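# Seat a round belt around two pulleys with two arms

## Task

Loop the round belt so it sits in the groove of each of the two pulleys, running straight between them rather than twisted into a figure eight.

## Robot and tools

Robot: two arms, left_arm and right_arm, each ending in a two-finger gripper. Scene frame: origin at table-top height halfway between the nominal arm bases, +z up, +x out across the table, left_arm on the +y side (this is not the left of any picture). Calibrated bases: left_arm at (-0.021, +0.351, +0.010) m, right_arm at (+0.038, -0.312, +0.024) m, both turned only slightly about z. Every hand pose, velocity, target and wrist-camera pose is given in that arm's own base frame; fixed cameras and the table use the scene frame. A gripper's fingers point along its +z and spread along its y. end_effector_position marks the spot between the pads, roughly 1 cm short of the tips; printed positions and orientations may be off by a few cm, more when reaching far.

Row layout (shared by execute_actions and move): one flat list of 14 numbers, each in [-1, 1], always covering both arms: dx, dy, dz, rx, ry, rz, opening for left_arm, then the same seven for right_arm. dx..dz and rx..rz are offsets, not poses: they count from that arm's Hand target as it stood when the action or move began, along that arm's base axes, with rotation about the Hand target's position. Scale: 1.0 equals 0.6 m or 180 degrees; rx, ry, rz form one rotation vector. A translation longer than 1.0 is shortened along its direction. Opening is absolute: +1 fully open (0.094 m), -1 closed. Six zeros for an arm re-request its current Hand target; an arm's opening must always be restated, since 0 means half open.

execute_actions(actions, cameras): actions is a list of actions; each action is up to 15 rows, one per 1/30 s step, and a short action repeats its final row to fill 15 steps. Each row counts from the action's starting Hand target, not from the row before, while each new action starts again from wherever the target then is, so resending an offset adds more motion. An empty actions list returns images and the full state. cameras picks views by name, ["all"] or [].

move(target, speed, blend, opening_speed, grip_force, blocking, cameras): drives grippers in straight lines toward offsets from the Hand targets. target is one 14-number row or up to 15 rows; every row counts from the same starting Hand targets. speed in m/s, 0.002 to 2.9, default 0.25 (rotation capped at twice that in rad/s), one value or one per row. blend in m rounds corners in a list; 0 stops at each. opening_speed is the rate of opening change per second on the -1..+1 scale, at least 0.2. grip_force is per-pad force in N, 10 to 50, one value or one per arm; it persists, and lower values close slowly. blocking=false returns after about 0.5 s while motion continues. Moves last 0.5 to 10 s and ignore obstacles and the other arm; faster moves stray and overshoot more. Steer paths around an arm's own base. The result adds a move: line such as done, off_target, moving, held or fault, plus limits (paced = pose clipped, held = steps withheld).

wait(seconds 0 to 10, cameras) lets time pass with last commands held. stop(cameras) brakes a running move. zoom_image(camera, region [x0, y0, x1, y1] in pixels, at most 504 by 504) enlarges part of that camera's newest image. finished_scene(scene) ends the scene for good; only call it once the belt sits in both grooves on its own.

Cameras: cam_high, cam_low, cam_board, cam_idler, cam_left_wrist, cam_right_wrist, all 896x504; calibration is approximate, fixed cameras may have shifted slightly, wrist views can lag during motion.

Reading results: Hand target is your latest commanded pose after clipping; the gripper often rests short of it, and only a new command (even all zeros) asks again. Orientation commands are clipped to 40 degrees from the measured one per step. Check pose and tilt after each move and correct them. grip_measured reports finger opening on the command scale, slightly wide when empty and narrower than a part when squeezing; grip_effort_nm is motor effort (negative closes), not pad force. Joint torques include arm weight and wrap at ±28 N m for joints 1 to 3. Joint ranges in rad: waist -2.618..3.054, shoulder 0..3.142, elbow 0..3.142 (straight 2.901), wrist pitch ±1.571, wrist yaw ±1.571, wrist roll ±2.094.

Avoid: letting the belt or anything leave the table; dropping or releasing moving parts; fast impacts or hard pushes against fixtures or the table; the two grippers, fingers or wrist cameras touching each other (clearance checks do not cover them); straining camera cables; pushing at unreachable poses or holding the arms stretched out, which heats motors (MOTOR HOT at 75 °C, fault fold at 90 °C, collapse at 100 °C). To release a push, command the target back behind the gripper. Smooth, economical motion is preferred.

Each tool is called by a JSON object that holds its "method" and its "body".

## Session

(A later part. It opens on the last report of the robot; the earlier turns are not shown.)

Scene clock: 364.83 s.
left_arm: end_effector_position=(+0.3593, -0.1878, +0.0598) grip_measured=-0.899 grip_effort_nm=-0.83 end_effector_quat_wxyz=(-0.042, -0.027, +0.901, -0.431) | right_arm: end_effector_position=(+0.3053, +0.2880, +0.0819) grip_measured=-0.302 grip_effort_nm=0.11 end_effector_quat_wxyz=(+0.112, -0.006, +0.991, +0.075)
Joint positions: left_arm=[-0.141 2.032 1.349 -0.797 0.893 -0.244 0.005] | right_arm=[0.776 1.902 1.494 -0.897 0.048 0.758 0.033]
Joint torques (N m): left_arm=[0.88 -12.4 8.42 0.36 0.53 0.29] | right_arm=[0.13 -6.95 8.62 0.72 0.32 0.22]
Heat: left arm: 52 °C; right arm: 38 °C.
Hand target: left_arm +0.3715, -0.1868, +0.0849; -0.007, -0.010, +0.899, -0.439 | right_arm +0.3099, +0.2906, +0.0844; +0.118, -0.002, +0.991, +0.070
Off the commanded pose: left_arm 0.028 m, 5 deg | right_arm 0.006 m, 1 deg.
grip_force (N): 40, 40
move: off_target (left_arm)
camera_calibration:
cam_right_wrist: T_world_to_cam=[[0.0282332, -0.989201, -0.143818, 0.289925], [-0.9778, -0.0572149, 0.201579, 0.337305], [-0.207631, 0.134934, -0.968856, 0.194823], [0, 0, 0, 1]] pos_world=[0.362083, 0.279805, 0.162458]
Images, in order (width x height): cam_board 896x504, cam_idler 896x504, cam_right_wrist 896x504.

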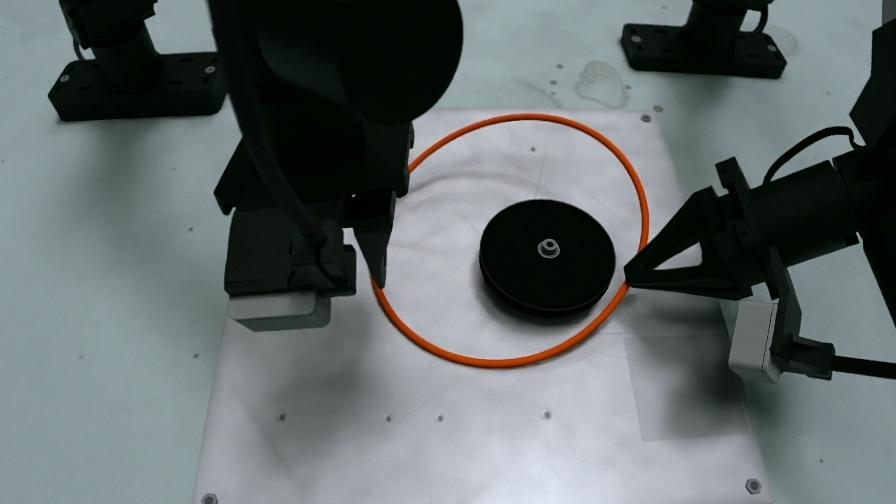

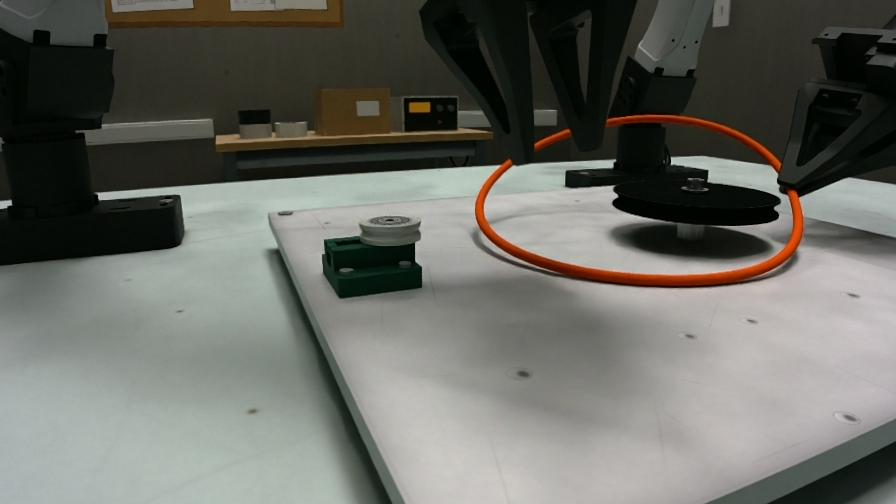

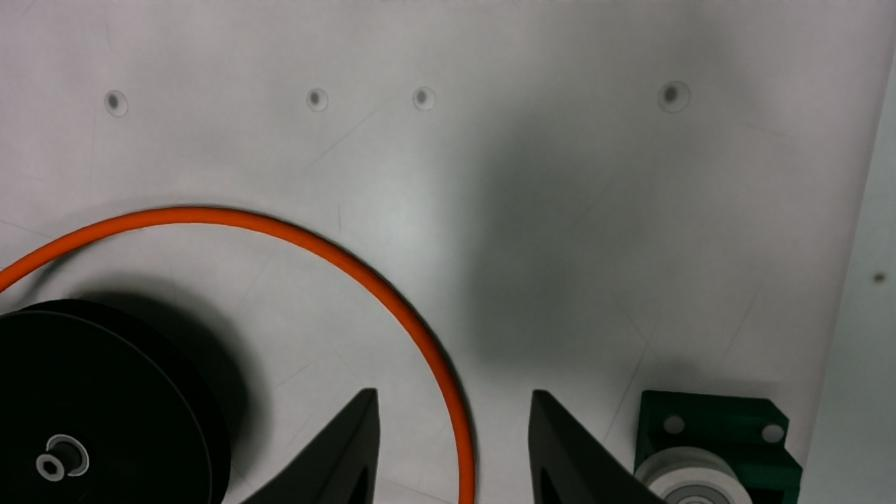

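{"method": "move", "body": {"target": [[0,0,0,0,0,0,-1,0.0,-0.0,-0.102,0,0,0,-0.3],[0,0,0.0,0,0,0,-1,0.0,0.0,-0.102,0,0,0.0,-1]], "speed": 0.15, "opening_speed": 0.6, "cameras": ["cam_board","cam_idler","cam_right_wrist"]}}

Scene clock: 368.13 s.
left_arm: end_effector_position=(+0.3593, -0.1878, +0.0598) grip_measured=-0.899 grip_effort_nm=-0.83 end_effector_quat_wxyz=(-0.042, -0.027, +0.901, -0.431) | right_arm: end_effector_position=(+0.3089, +0.2913, +0.0277) grip_measured=-0.990 grip_effort_nm=-0.51 end_effector_quat_wxyz=(+0.113, -0.005, +0.991, +0.076)
Joint positions: left_arm=[-0.141 2.032 1.349 -0.797 0.893 -0.244 0.005] | right_arm=[0.776 1.971 1.366 -0.696 0.049 0.758 0]
Joint torques (N m): left_arm=[0.88 -12.38 8.4 0.36 0.53 0.29] | right_arm=[0.29 -7.9 5.22 1.02 0.31 0.17]
Heat: left arm: 53 °C; right arm: 38 °C.
Hand target: left_arm +0.3715, -0.1868, +0.0849; -0.007, -0.010, +0.899, -0.439 | right_arm +0.3099, +0.2905, +0.0232; +0.118, -0.002, +0.991, +0.070
Off the commanded pose: left_arm 0.028 m, 5 deg | right_arm 0.005 m, 1 deg.
grip_force (N): 40, 40
move: off_target (left_arm)
camera_calibration:
cam_right_wrist: T_world_to_cam=[[0.0281218, -0.988892, -0.145952, 0.285412], [-0.978459, -0.0571049, 0.198384, 0.352151], [-0.204515, 0.137229, -0.969197, 0.14101], [0, 0, 0, 1]] pos_world=[0.365378, 0.283, 0.108462]
Images, in order (width x height): cam_board 896x504, cam_idler 896x504, cam_right_wrist 896x504.

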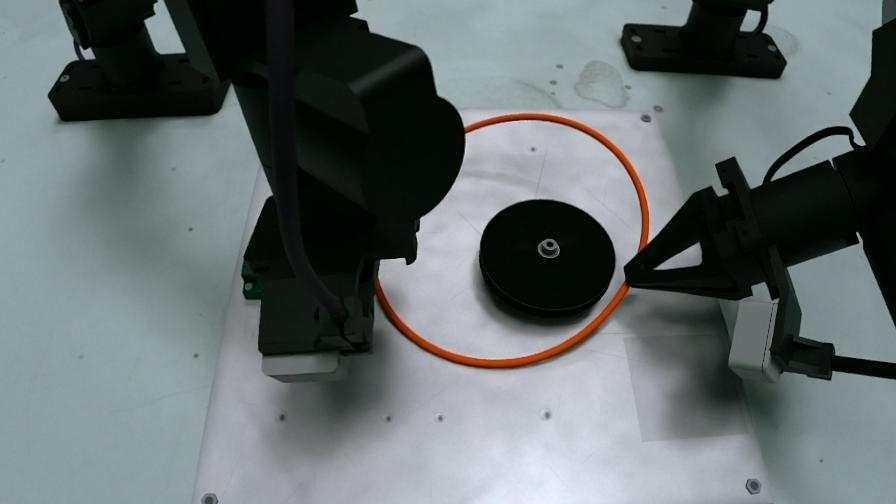

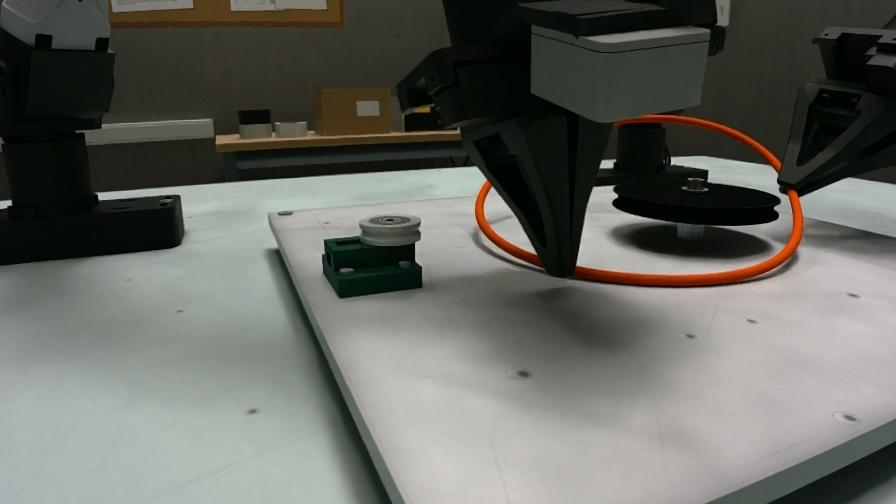

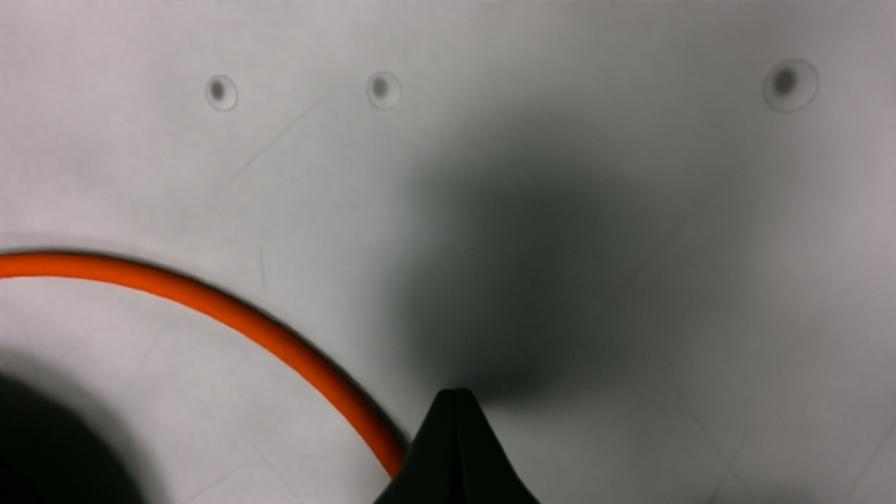

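{"method": "move", "body": {"target": [[0,0,0,0,0,0,-1,0.0,-0.0,0.05,0,0,0,-0.4],[0,0,0.0,0,0,0,-1,0.0,0.024,0.05,0,0,0.0,-0.4],[0,0,0.0,0,0,0,-1,0.0,0.024,-0.012,0,0,0.0,-0.4],[0,0,0.0,0,0,0,-1,0.0,0.024,-0.012,0,0,0.0,-1]], "speed": 0.15, "blend": [0,0.005,0,0], "opening_speed": 0.6, "cameras": ["cam_board","cam_idler","cam_right_wrist"]}}

Scene clock: 373.03 s.
left_arm: end_effector_position=(+0.3593, -0.1878, +0.0598) grip_measured=-0.899 grip_effort_nm=-0.83 end_effector_quat_wxyz=(-0.042, -0.027, +0.901, -0.431) | right_arm: end_effector_position=(+0.3129, +0.3093, +0.0261) grip_measured=-0.990 grip_effort_nm=-0.51 end_effector_quat_wxyz=(+0.123, -0.005, +0.989, +0.083)
Joint positions: left_arm=[-0.141 2.032 1.349 -0.797 0.893 -0.244 0.005] | right_arm=[0.803 2.011 1.409 -0.677 0.06 0.784 0]
Joint torques (N m): left_arm=[0.9 -12.38 8.4 0.36 0.53 0.29] | right_arm=[-0.1 -7.65 5.26 0.93 0.27 0.19]
Motor temperatures (°C): left_arm=[27 54 35 31 26 25 29] | right_arm=[27 38 33 37 24 27 27]
Heat: left arm: 54 °C; right arm: 38 °C.
Hand target: left_arm +0.3716, -0.1868, +0.0849; -0.007, -0.010, +0.899, -0.439 | right_arm +0.3099, +0.3049, +0.0159; +0.118, -0.002, +0.991, +0.070
Off the commanded pose: left_arm 0.028 m, 5 deg | right_arm 0.011 m, 2 deg.
grip_force (N): 40, 40
move: off_target (left_arm, right_arm)
camera_calibration:
cam_right_wrist: T_world_to_cam=[[0.0311243, -0.986564, -0.160384, 0.301571], [-0.982165, -0.0599565, 0.178208, 0.359967], [-0.185429, 0.151977, -0.970834, 0.127178], [0, 0, 0, 1]] pos_world=[0.367743, 0.299773, 0.107687]
Images, in order (width x height): cam_board 896x504, cam_idler 896x504, cam_right_wrist 896x504.

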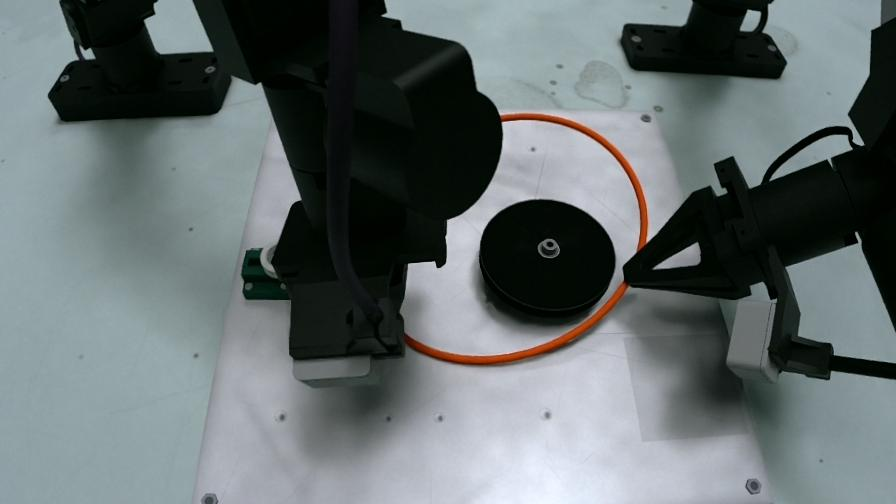

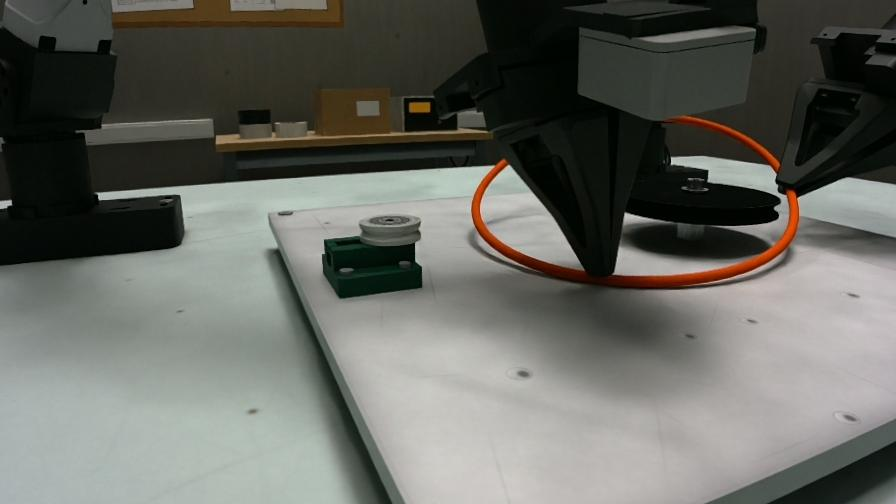

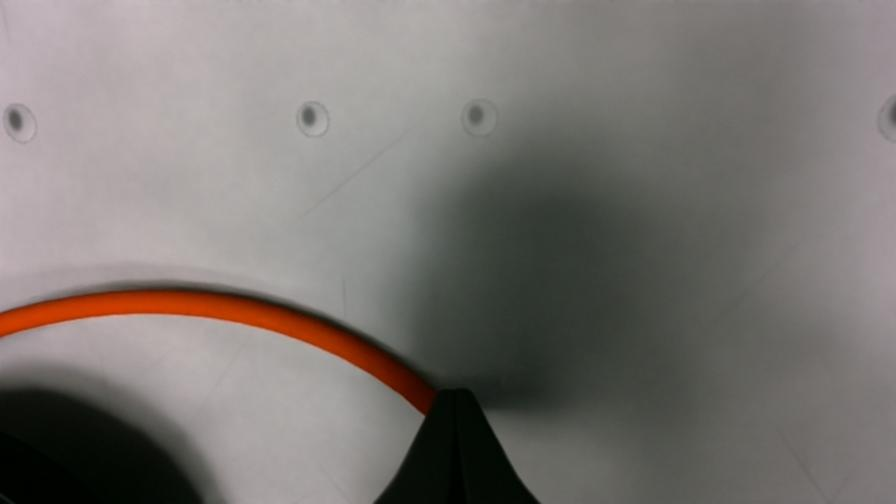

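{"method": "move", "body": {"target": [[0,0,0,0,0,0,-1,0.0,0.004,0.03,0,0,0,-0.5],[0,0,0.0,0,0,0,-1,0.0,0.004,0.03,0,0,0.0,-0.5],[0,0,0.0,0,0,0,-1,-0.006,0.005,-0.02,0,0,0.0,-0.5],[0,0,0.0,0,0,0,-1,-0.006,0.005,-0.02,0,0,0.0,-1]], "speed": 0.12, "opening_speed": 0.6, "cameras": ["cam_idler","cam_right_wrist"]}}

Scene clock: 377.17 s.
left_arm: end_effector_position=(+0.3593, -0.1878, +0.0598) grip_measured=-0.899 grip_effort_nm=-0.83 end_effector_quat_wxyz=(-0.042, -0.027, +0.901, -0.431) | right_arm: end_effector_position=(+0.3136, +0.3169, +0.0250) grip_measured=-0.990 grip_effort_nm=-0.52 end_effector_quat_wxyz=(+0.135, -0.005, +0.986, +0.093)
Joint positions: left_arm=[-0.141 2.032 1.349 -0.797 0.893 -0.244 0.005] | right_arm=[0.817 2.011 1.396 -0.633 0.066 0.795 0]
Joint torques (N m): left_arm=[0.88 -12.4 8.42 0.36 0.53 0.29] | right_arm=[-0.21 -6.48 3.97 0.99 0.19 0.21]
Motor temperatures (°C): left_arm=[27 55 35 31 26 25 29] | right_arm=[27 39 33 36 24 27 27]
Heat: left arm: 55 °C; right arm: 39 °C.
Hand target: left_arm +0.3716, -0.1868, +0.0849; -0.007, -0.009, +0.899, -0.439 | right_arm +0.3063, +0.3079, +0.0038; +0.118, -0.002, +0.991, +0.070
Off the commanded pose: left_arm 0.028 m, 5 deg | right_arm 0.024 m, 3 deg.
grip_force (N): 40, 40
move: off_target (left_arm, right_arm); target 4's new opening was sent with right_arm's hand 0.020 m and 2 deg from that target
camera_calibration:
cam_right_wrist: T_world_to_cam=[[0.0358, -0.983163, -0.17919, 0.306768], [-0.986001, -0.0639681, 0.153982, 0.364439], [-0.162852, 0.171169, -0.971689, 0.112036], [0, 0, 0, 1]] pos_world=[0.3666, 0.305738, 0.107716]
Images, in order (width x height): cam_idler 896x504, cam_right_wrist 896x504.

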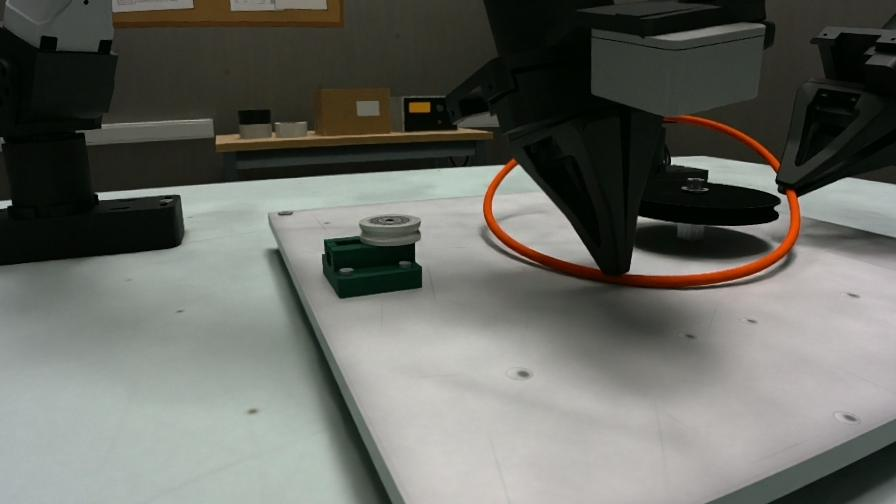

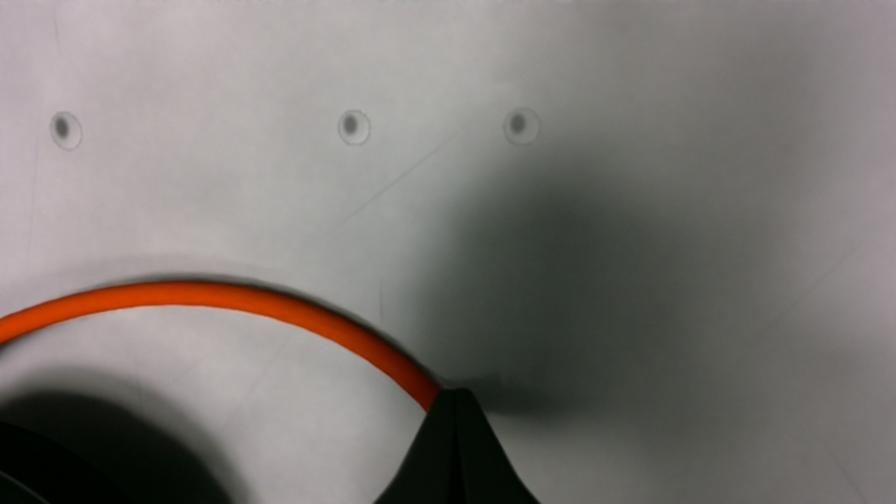

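{"method": "move", "body": {"target": [[0,0,0,0,0,0,-1,0.0,-0.0,0.07,0,0,0.2,-0.2],[0,0,0.0,0,0,0,-1,0.0,0.0,0.07,0,0,0.2,-0.2]], "speed": 0.15, "cameras": ["cam_idler","cam_right_wrist"]}}

Scene clock: 380.90 s.
left_arm: end_effector_position=(+0.3593, -0.1878, +0.0598) grip_measured=-0.899 grip_effort_nm=-0.83 end_effector_quat_wxyz=(-0.042, -0.027, +0.901, -0.431) | right_arm: end_effector_position=(+0.3005, +0.3027, +0.0328) grip_measured=-0.202 grip_effort_nm=0.11 end_effector_quat_wxyz=(+0.080, -0.306, +0.944, +0.090)
Joint positions: left_arm=[-0.141 2.032 1.349 -0.797 0.893 -0.244 0.005] | right_arm=[0.75 2.01 1.453 -0.792 -0.095 0.134 0.038]
Joint torques (N m): left_arm=[0.87 -12.38 8.4 0.36 0.53 0.29] | right_arm=[-0.94 -9.94 8.17 0.7 -0.15 0.02]
Motor temperatures (°C): left_arm=[27 56 35 31 26 25 29] | right_arm=[27 39 33 36 24 27 27]
Heat: left arm: 56 °C; right arm: 39 °C.
Hand target: left_arm +0.3716, -0.1868, +0.0849; -0.007, -0.009, +0.899, -0.439 | right_arm +0.3063, +0.3079, +0.0459; +0.090, -0.308, +0.941, +0.103
Off the commanded pose: left_arm 0.028 m, 5 deg | right_arm 0.015 m, 2 deg.
grip_force (N): 40, 40
move: off_target (left_arm, right_arm)
camera_calibration:
cam_right_wrist: T_world_to_cam=[[0.593138, -0.796352, -0.118372, 0.0686718], [-0.766391, -0.603525, 0.220008, 0.444576], [-0.246644, -0.0397758, -0.96829, 0.208827], [0, 0, 0, 1]] pos_world=[0.351493, 0.331306, 0.112524]
Images, in order (width x height): cam_idler 896x504, cam_right_wrist 896x504.

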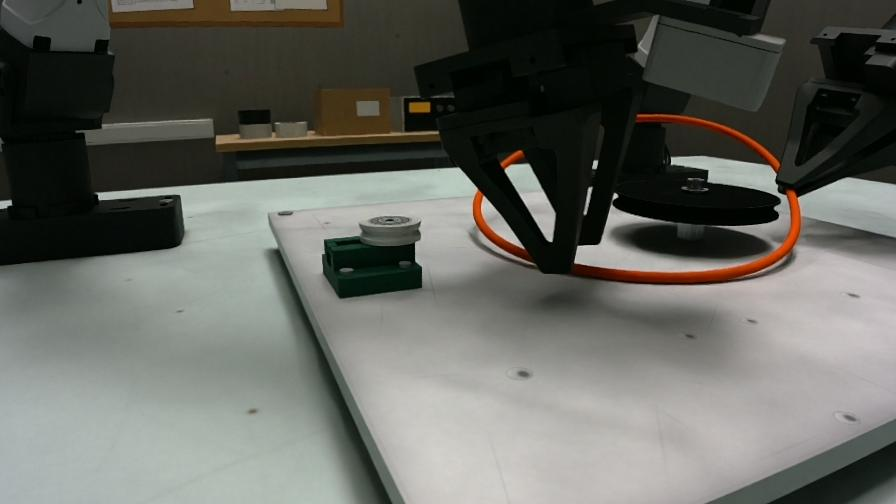

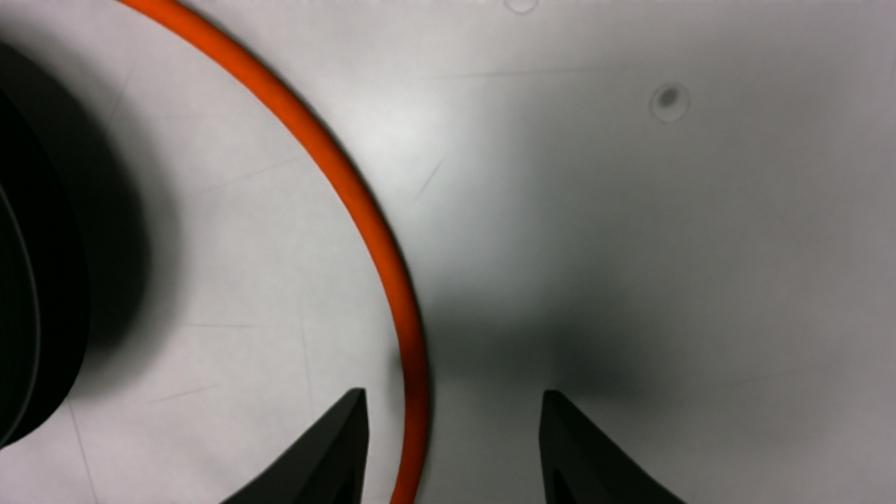

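{"method": "move", "body": {"target": [[0,0,0,0,0,0,-1,-0.004,0.008,-0.05,0,0,0.0,-0.2],[0,0,0.0,0,0,0,-1,-0.004,0.008,-0.05,0,0,0.0,-1]], "speed": 0.12, "opening_speed": 0.6, "cameras": ["cam_idler","cam_right_wrist"]}}

Scene clock: 384.20 s.
left_arm: end_effector_position=(+0.3593, -0.1878, +0.0598) grip_measured=-0.899 grip_effort_nm=-0.83 end_effector_quat_wxyz=(-0.042, -0.027, +0.901, -0.431) | right_arm: end_effector_position=(+0.3088, +0.3126, +0.0260) grip_measured=-0.990 grip_effort_nm=-0.52 end_effector_quat_wxyz=(+0.101, -0.307, +0.940, +0.105)
Joint positions: left_arm=[-0.141 2.032 1.349 -0.797 0.893 -0.244 0.005] | right_arm=[0.75 2.024 1.432 -0.705 -0.104 0.133 0]
Joint torques (N m): left_arm=[0.9 -12.4 8.4 0.36 0.53 0.29] | right_arm=[0.4 -7.84 5.14 1.04 -0.05 0.18]
Motor temperatures (°C): left_arm=[27 57 35 31 26 25 29] | right_arm=[27 39 33 36 24 27 27]
Heat: left arm: 57 °C; right arm: 39 °C.
Hand target: left_arm +0.3716, -0.1868, +0.0849; -0.007, -0.009, +0.899, -0.439 | right_arm +0.3039, +0.3127, +0.0159; +0.091, -0.308, +0.942, +0.103
Off the commanded pose: left_arm 0.028 m, 5 deg | right_arm 0.011 m, 1 deg.
grip_force (N): 40, 40
move: off_target (left_arm, right_arm); target 2's new opening was sent with right_arm's hand 0.011 m and 1 deg from that target
camera_calibration:
cam_right_wrist: T_world_to_cam=[[0.599164, -0.789592, -0.132467, 0.0672026], [-0.771013, -0.613632, 0.170277, 0.464269], [-0.215735, 0.000109925, -0.976452, 0.182828], [0, 0, 0, 1]] pos_world=[0.357135, 0.337933, 0.108371]
Images, in order (width x height): cam_idler 896x504, cam_right_wrist 896x504.

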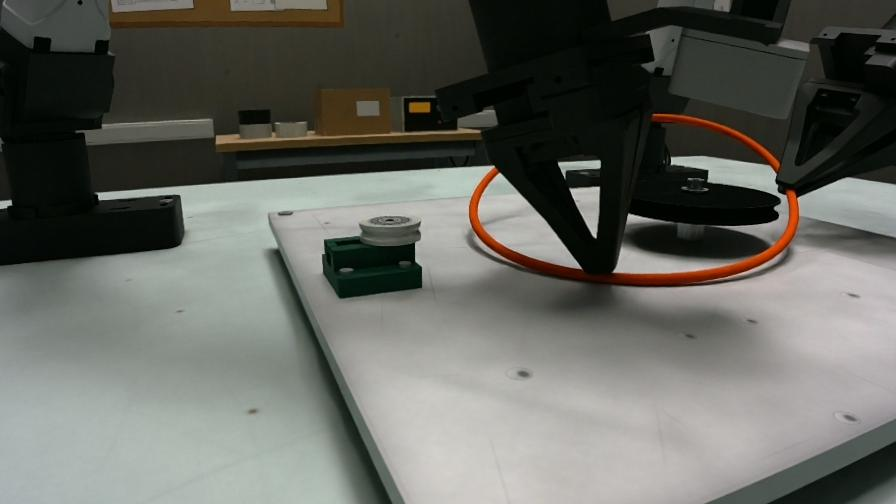

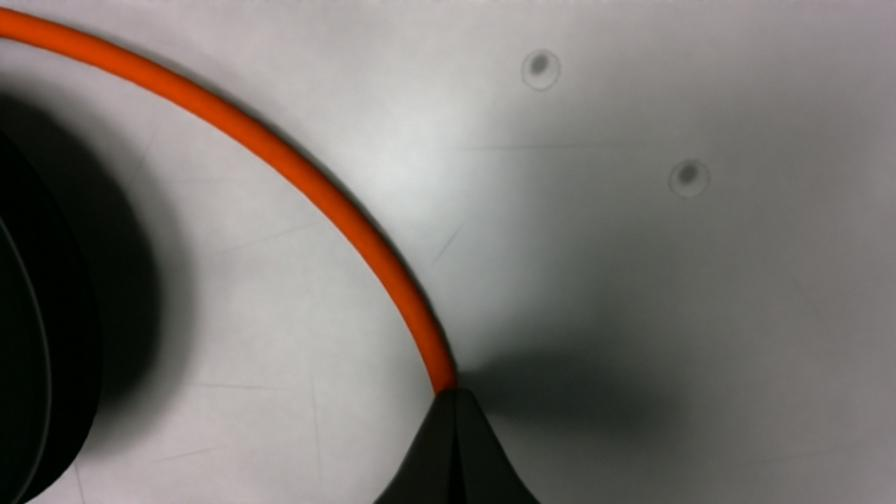

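{"method": "move", "body": {"target": [[0,0,0,0,0,0,-1,0,0,0.02,0,0,0.0,-0.4],[0,0,0.0,0,0,0,-1,0,0,0.02,0,0,0.0,-0.4],[0,0,0.0,0,0,0,-1,0,0,-0.035,0,0,0.0,-0.4],[0,0,0.0,0,0,0,-1,0,0,-0.035,0,0,0.0,-1]], "speed": 0.1, "opening_speed": 0.6, "cameras": ["cam_idler","cam_right_wrist"]}}

Scene clock: 388.50 s.
left_arm: end_effector_position=(+0.3593, -0.1878, +0.0598) grip_measured=-0.899 grip_effort_nm=-0.83 end_effector_quat_wxyz=(-0.042, -0.027, +0.901, -0.431) | right_arm: end_effector_position=(+0.3131, +0.3231, +0.0223) grip_measured=-0.906 grip_effort_nm=-0.78 end_effector_quat_wxyz=(+0.121, -0.310, +0.935, +0.124)
Joint positions: left_arm=[-0.141 2.032 1.349 -0.797 0.893 -0.244 0.005] | right_arm=[0.754 2.028 1.404 -0.621 -0.121 0.133 0.004]
Joint torques (N m): left_arm=[0.88 -12.4 8.42 0.36 0.53 0.29] | right_arm=[0.06 -5.76 3.97 0.96 0.14 0.13]
Motor temperatures (°C): left_arm=[27 58 36 31 26 25 29] | right_arm=[26 39 33 36 24 27 27]
Heat: left arm: 58 °C; right arm: 39 °C.
Hand target: left_arm +0.3716, -0.1868, +0.0849; -0.007, -0.009, +0.899, -0.439 | right_arm +0.3039, +0.3127, -0.0052; +0.090, -0.308, +0.942, +0.103
Off the commanded pose: left_arm 0.028 m, 5 deg | right_arm 0.031 m, 4 deg.
grip_force (N): 40, 40
move: off_target (left_arm, right_arm); target 4's new opening was sent with right_arm's hand 0.030 m and 3 deg from that target
camera_calibration:
cam_right_wrist: T_world_to_cam=[[0.610282, -0.777226, -0.153221, 0.0654368], [-0.769373, -0.627597, 0.119113, 0.479763], [-0.188738, 0.0451916, -0.980987, 0.157329], [0, 0, 0, 1]] pos_world=[0.358876, 0.344847, 0.107218]
Images, in order (width x height): cam_idler 896x504, cam_right_wrist 896x504.

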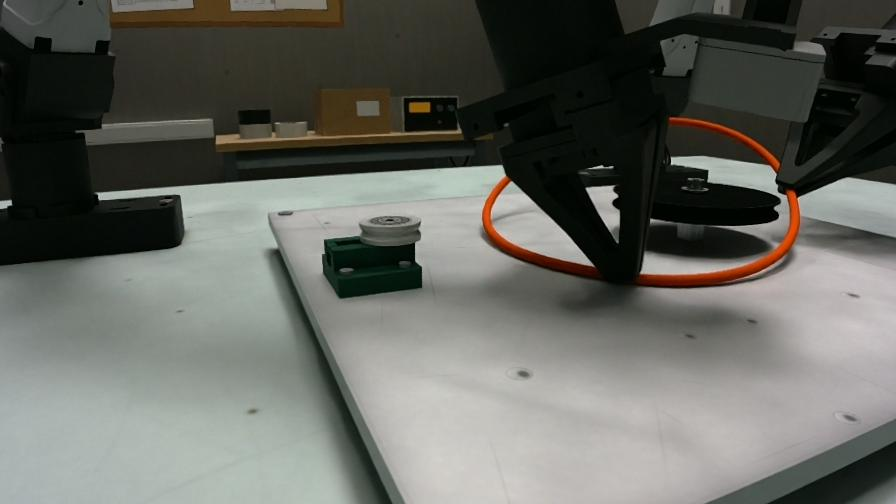

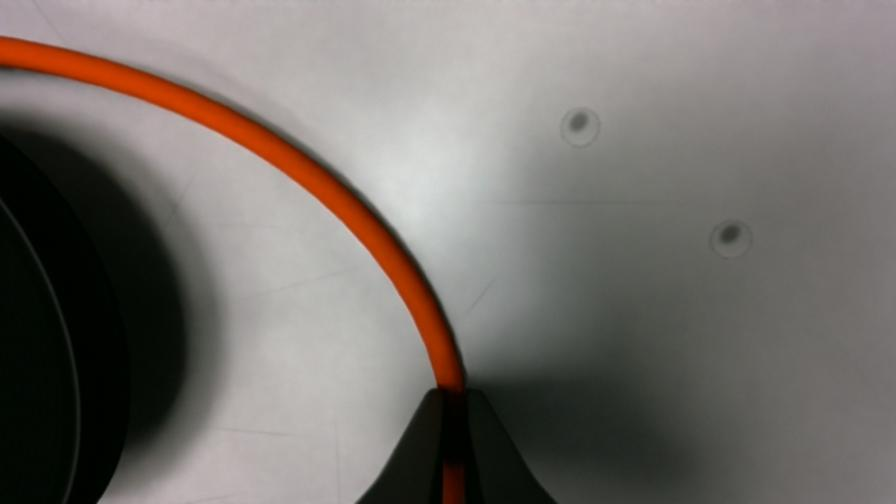

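{"method": "move", "body": {"target": [[-0.01,0,-0.04,0,0,0,-0.4,0,0,0.03,0,0,0.0,-1],[-0.01,0.12,0.08,0,0,0,-0.4,0,0,0.06,0,0,0.0,-1],[-0.11,0.13,0.1,0,0,0,-0.4,0,0,0.06,0,0,0.0,-1]], "speed": 0.15, "blend": [0,0.03,0], "opening_speed": 0.8, "cameras": ["cam_idler","cam_low","cam_board"]}}

Scene clock: 393.23 s.
left_arm: end_effector_position=(+0.3094, -0.1101, +0.1372) grip_measured=-0.402 grip_effort_nm=0.14 end_effector_quat_wxyz=(-0.017, -0.014, +0.900, -0.435) | right_arm: end_effector_position=(+0.3033, +0.3140, +0.0241) grip_measured=-0.909 grip_effort_nm=-0.82 end_effector_quat_wxyz=(+0.090, -0.310, +0.940, +0.110)
Joint positions: left_arm=[0.084 1.788 1.338 -1.254 0.893 0.116 0.028] | right_arm=[0.754 2.028 1.432 -0.716 -0.122 0.133 0.004]
Joint torques (N m): left_arm=[0.92 -9.55 4.68 -0.02 0.58 0.32] | right_arm=[0.12 -9.59 7.71 0.54 0.11 0.13]
Motor temperatures (°C): left_arm=[27 58 36 31 26 25 29] | right_arm=[26 39 33 36 24 27 27]
Heat: left arm: 58 °C; right arm: 39 °C.
Hand target: left_arm +0.3056, -0.1088, +0.1448; -0.007, -0.009, +0.899, -0.439 | right_arm +0.3038, +0.3126, +0.0308; +0.090, -0.308, +0.942, +0.103
Off the commanded pose: left_arm 0.009 m, 1 deg | right_arm 0.007 m, 1 deg.
grip_force (N): 40, 40
move: done
Images, in order (width x height): cam_low 896x504, cam_board 896x504, cam_idler 896x504.

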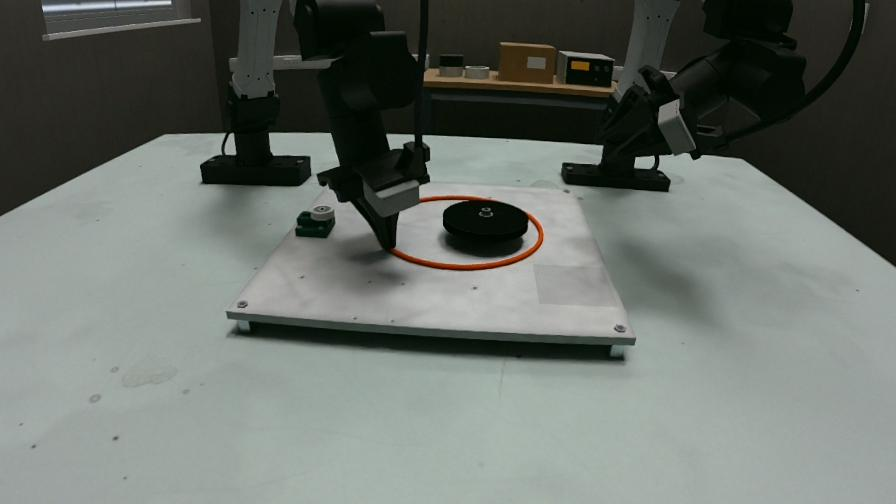

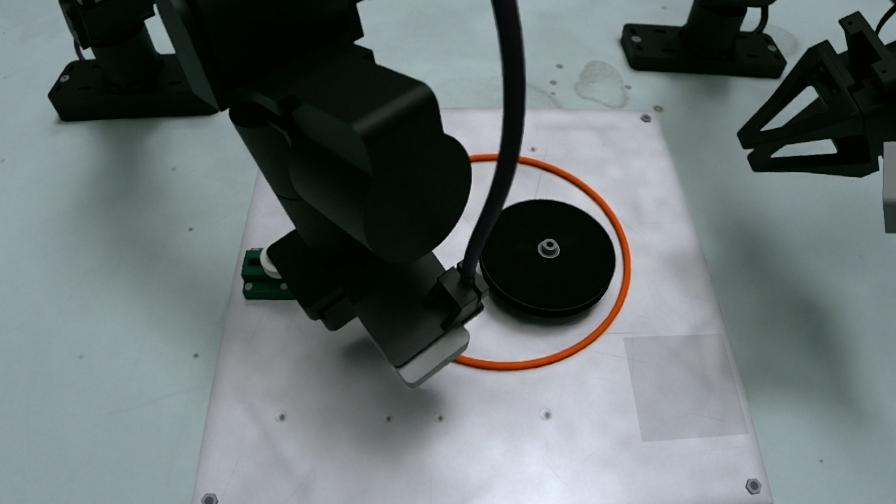

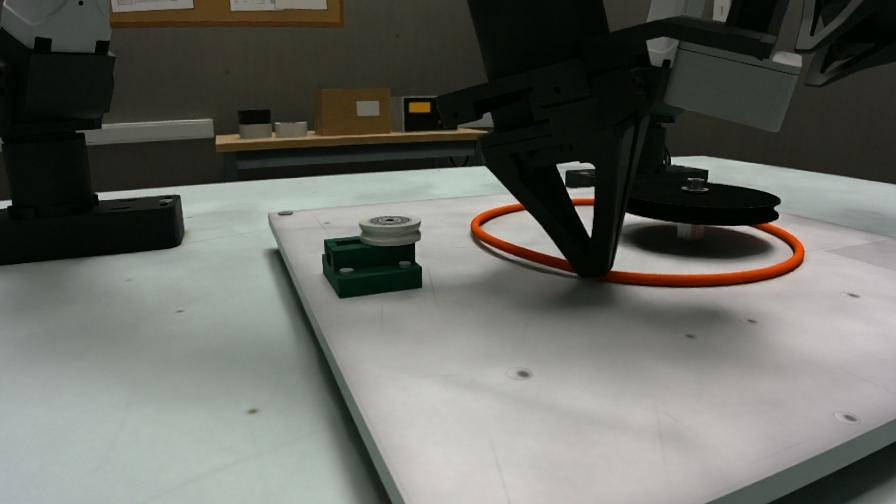

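{"method": "move", "body": {"target": [[-0.006,-0.132,-0.07,0.283,0.071,0.149,-0.4,0,0,0,0,0,0.0,-1]], "speed": 0.2, "cameras": ["cam_left_wrist","cam_board"]}}

Scene clock: 398.03 s.
left_arm: end_effector_position=(+0.2952, -0.1854, +0.0963) grip_measured=-0.402 grip_effort_nm=0.14 end_effector_quat_wxyz=(-0.012, -0.254, +0.967, +0.000) | right_arm: end_effector_position=(+0.3033, +0.3140, +0.0241) grip_measured=-0.909 grip_effort_nm=-0.82 end_effector_quat_wxyz=(+0.090, -0.310, +0.940, +0.110)
Joint positions: left_arm=[-0.552 1.885 1.564 -1.267 0.018 -1.066 0.028] | right_arm=[0.754 2.028 1.432 -0.716 -0.122 0.133 0.004]
Joint torques (N m): left_arm=[-0.32 -7.39 8.8 0.14 -0.15 -0.05] | right_arm=[-0.01 -9.59 7.87 0.53 0.17 0.11]
Motor temperatures (°C): left_arm=[27 55 36 31 26 25 28] | right_arm=[26 41 33 35 24 27 27]
Heat: left arm: 55 °C; right arm: 41 °C.
Hand target: left_arm +0.3021, -0.1880, +0.1029; +0.000, -0.259, +0.966, +0.000 | right_arm +0.3038, +0.3126, +0.0308; +0.090, -0.308, +0.942, +0.103
Off the commanded pose: left_arm 0.010 m, 2 deg | right_arm 0.007 m, 1 deg.
grip_force (N): 40, 40
move: done
camera_calibration:
cam_left_wrist: T_world_to_cam=[[0.49072, -0.871264, -0.00968677, -0.306584], [-0.784844, -0.44682, 0.429386, 0.148489], [-0.378436, -0.203105, -0.903069, 0.247463], [0, 0, 0, 1]] pos_world=[0.360636, -0.150507, 0.156747]
Images, in order (width x height): cam_board 896x504, cam_left_wrist 896x504.

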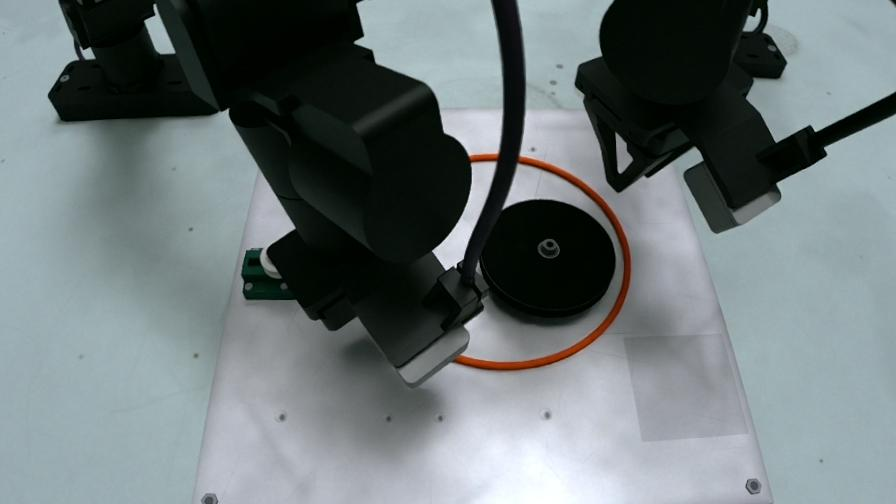

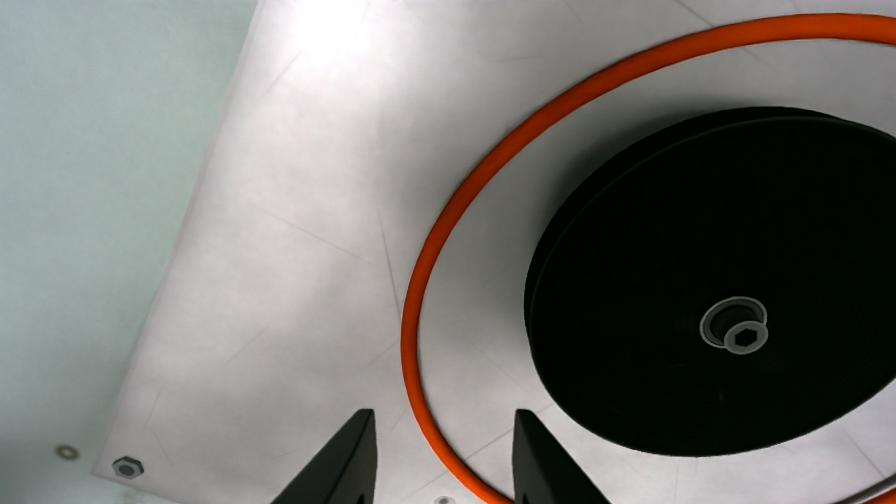

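{"method": "move", "body": {"target": [[0,0,-0.075,0,0,0,-0.4,0,0,0,0,0,0.0,-1]], "speed": 0.15, "cameras": ["cam_left_wrist","cam_idler"]}}

Scene clock: 399.83 s.
left_arm: end_effector_position=(+0.3000, -0.1880, +0.0602) grip_measured=-0.402 grip_effort_nm=0.14 end_effector_quat_wxyz=(-0.008, -0.255, +0.967, -0.003) | right_arm: end_effector_position=(+0.3033, +0.3140, +0.0241) grip_measured=-0.909 grip_effort_nm=-0.83 end_effector_quat_wxyz=(+0.090, -0.310, +0.940, +0.110)
Joint positions: left_arm=[-0.552 1.916 1.461 -1.123 0.016 -1.067 0.028] | right_arm=[0.754 2.028 1.432 -0.716 -0.122 0.133 0.004]
Joint torques (N m): left_arm=[-0.32 -8.05 5.07 0.38 -0.15 -0.07] | right_arm=[-0.03 -9.58 7.5 0.53 0.06 0.14]
Motor temperatures (°C): left_arm=[27 55 36 31 26 25 28] | right_arm=[26 41 34 35 24 27 27]
Heat: left arm: 55 °C; right arm: 41 °C.
Hand target: left_arm +0.3020, -0.1880, +0.0579; +0.000, -0.259, +0.966, +0.000 | right_arm +0.3038, +0.3126, +0.0308; +0.090, -0.308, +0.942, +0.103
Off the commanded pose: left_arm 0.003 m, 1 deg | right_arm 0.007 m, 1 deg.
grip_force (N): 40, 40
move: done
camera_calibration:
cam_left_wrist: T_world_to_cam=[[0.491451, -0.870905, -0.00108741, -0.312262], [-0.788689, -0.445586, 0.423584, 0.168347], [-0.369386, -0.207313, -0.905856, 0.212834], [0, 0, 0, 1]] pos_world=[0.364853, -0.152814, 0.121148]
Images, in order (width x height): cam_idler 896x504, cam_left_wrist 896x504.

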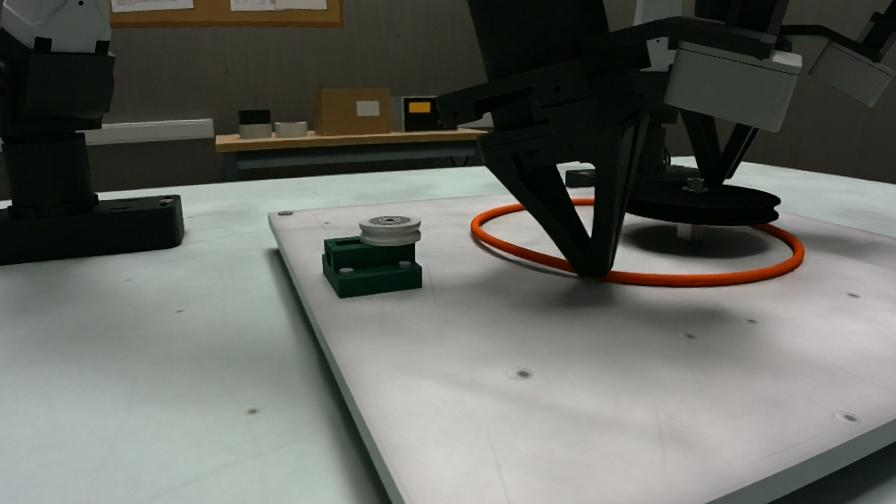

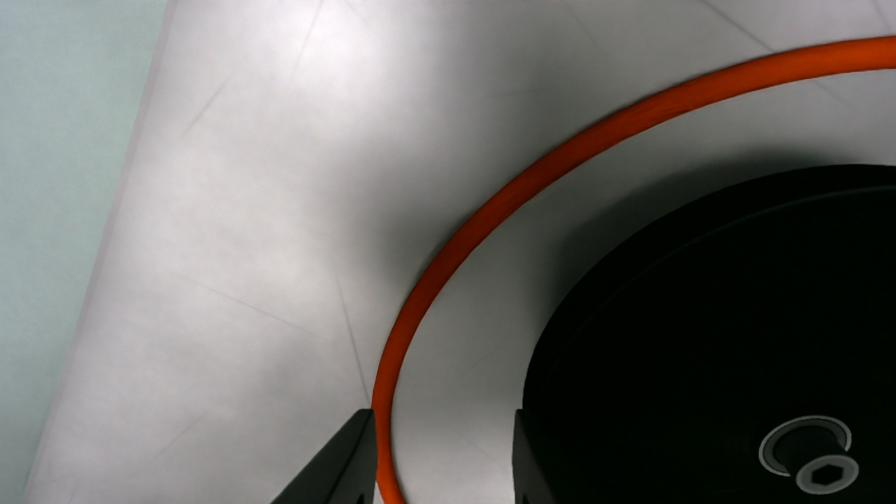

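{"method": "move", "body": {"target": [[-0.012,0.02,0,0,0,0,-0.4,0,0,0,0,0,0.0,-1],[-0.012,0.02,-0.05,0,0,0,-0.4,0,0,0,0,0,0.0,-1]], "speed": 0.12, "blend": [0.004,0], "cameras": ["cam_left_wrist"]}}

Scene clock: 401.23 s.
left_arm: end_effector_position=(+0.2863, -0.1768, +0.0306) grip_measured=-0.402 grip_effort_nm=0.14 end_effector_quat_wxyz=(-0.020, -0.258, +0.966, +0.010) | right_arm: end_effector_position=(+0.3033, +0.3140, +0.0241) grip_measured=-0.909 grip_effort_nm=-0.82 end_effector_quat_wxyz=(+0.090, -0.310, +0.940, +0.110)
Joint positions: left_arm=[-0.546 1.914 1.336 -1.034 0.015 -1.067 0.028] | right_arm=[0.754 2.028 1.432 -0.716 -0.122 0.133 0.004]
Joint torques (N m): left_arm=[0.85 -8.72 3.59 0.7 -0.15 0.14] | right_arm=[-0.03 -9.58 7.6 0.53 0.12 0.14]
Heat: left arm: 54 °C; right arm: 41 °C.
Hand target: left_arm +0.2948, -0.1760, +0.0279; +0.000, -0.259, +0.966, +0.000 | right_arm +0.3038, +0.3126, +0.0308; +0.090, -0.308, +0.942, +0.103
Off the commanded pose: left_arm 0.009 m, 3 deg | right_arm 0.007 m, 1 deg.
grip_force (N): 40, 40
move: off_target (left_arm)
camera_calibration:
cam_left_wrist: T_world_to_cam=[[0.496606, -0.867366, -0.0325401, -0.295668], [-0.773224, -0.459115, 0.437422, 0.167799], [-0.394344, -0.192065, -0.898668, 0.192801], [0, 0, 0, 1]] pos_world=[0.352607, -0.142382, 0.0902442]
Images, in order (width x height): cam_left_wrist 896x504.

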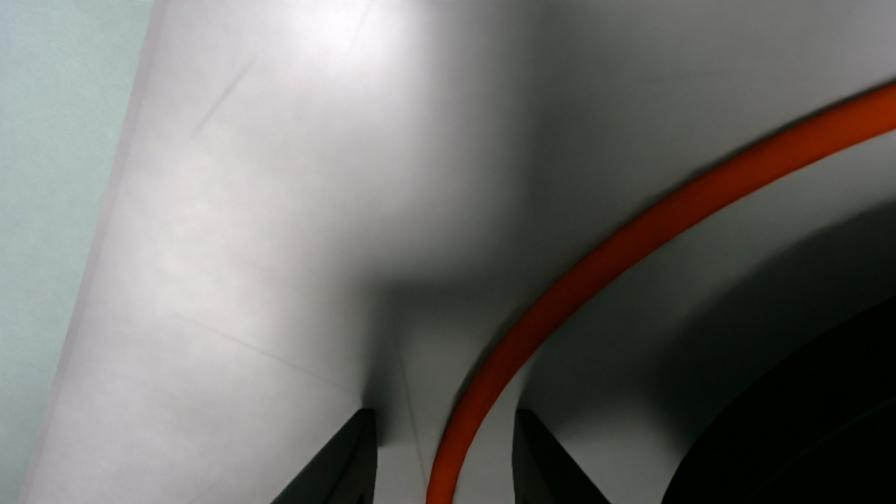

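Ideal. Close, lower a touch.

{"method": "move", "body": {"target": [[0,0,-0.005,0,0,0,-0.4,0,0,0,0,0,0.0,-1],[0,0,-0.005,0,0,0,-1,0,0,0,0,0,0.0,-1]], "speed": 0.1, "opening_speed": 0.6, "cameras": ["cam_left_wrist","cam_low"]}}

Scene clock: 403.57 s.
left_arm: end_effector_position=(+0.2925, -0.1820, +0.0302) grip_measured=-0.902 grip_effort_nm=-0.77 end_effector_quat_wxyz=(-0.009, -0.258, +0.966, -0.006) | right_arm: end_effector_position=(+0.3031, +0.3139, +0.0241) grip_measured=-0.909 grip_effort_nm=-0.82 end_effector_quat_wxyz=(+0.090, -0.310, +0.940, +0.110)
Joint positions: left_arm=[-0.546 1.911 1.33 -0.995 0.022 -1.067 0.005] | right_arm=[0.754 2.028 1.432 -0.717 -0.122 0.133 0.004]
Joint torques (N m): left_arm=[0.84 -8.14 3.45 0.51 -0.21 0.15] | right_arm=[-0.14 -9.61 7.61 0.5 0.12 0.17]
Heat: left arm: 53 °C; right arm: 42 °C.
Hand target: left_arm +0.2948, -0.1760, +0.0250; +0.000, -0.259, +0.966, +0.000 | right_arm +0.3039, +0.3126, +0.0308; +0.090, -0.308, +0.942, +0.103
Off the commanded pose: left_arm 0.008 m, 1 deg | right_arm 0.007 m, 1 deg.
grip_force (N): 40, 40
move: done
camera_calibration:
cam_left_wrist: T_world_to_cam=[[0.49711, -0.867682, 0.00313347, -0.304618], [-0.785312, -0.448378, 0.426898, 0.176175], [-0.369006, -0.214676, -0.904294, 0.182578], [0, 0, 0, 1]] pos_world=[0.357153, -0.146124, 0.0908498]
Images, in order (width x height): cam_low 896x504, cam_left_wrist 896x504.

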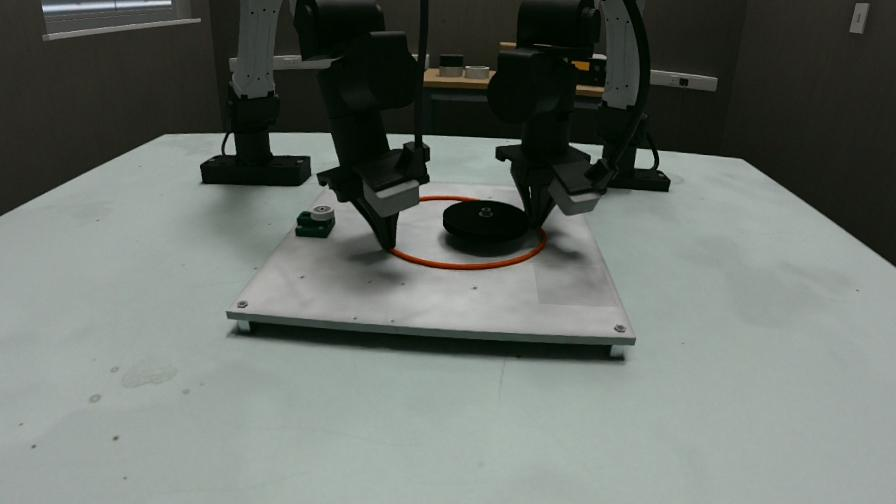

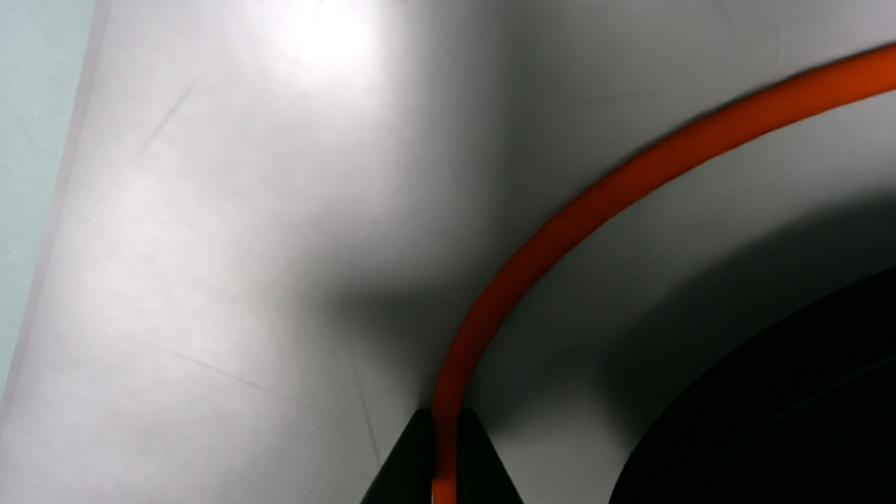

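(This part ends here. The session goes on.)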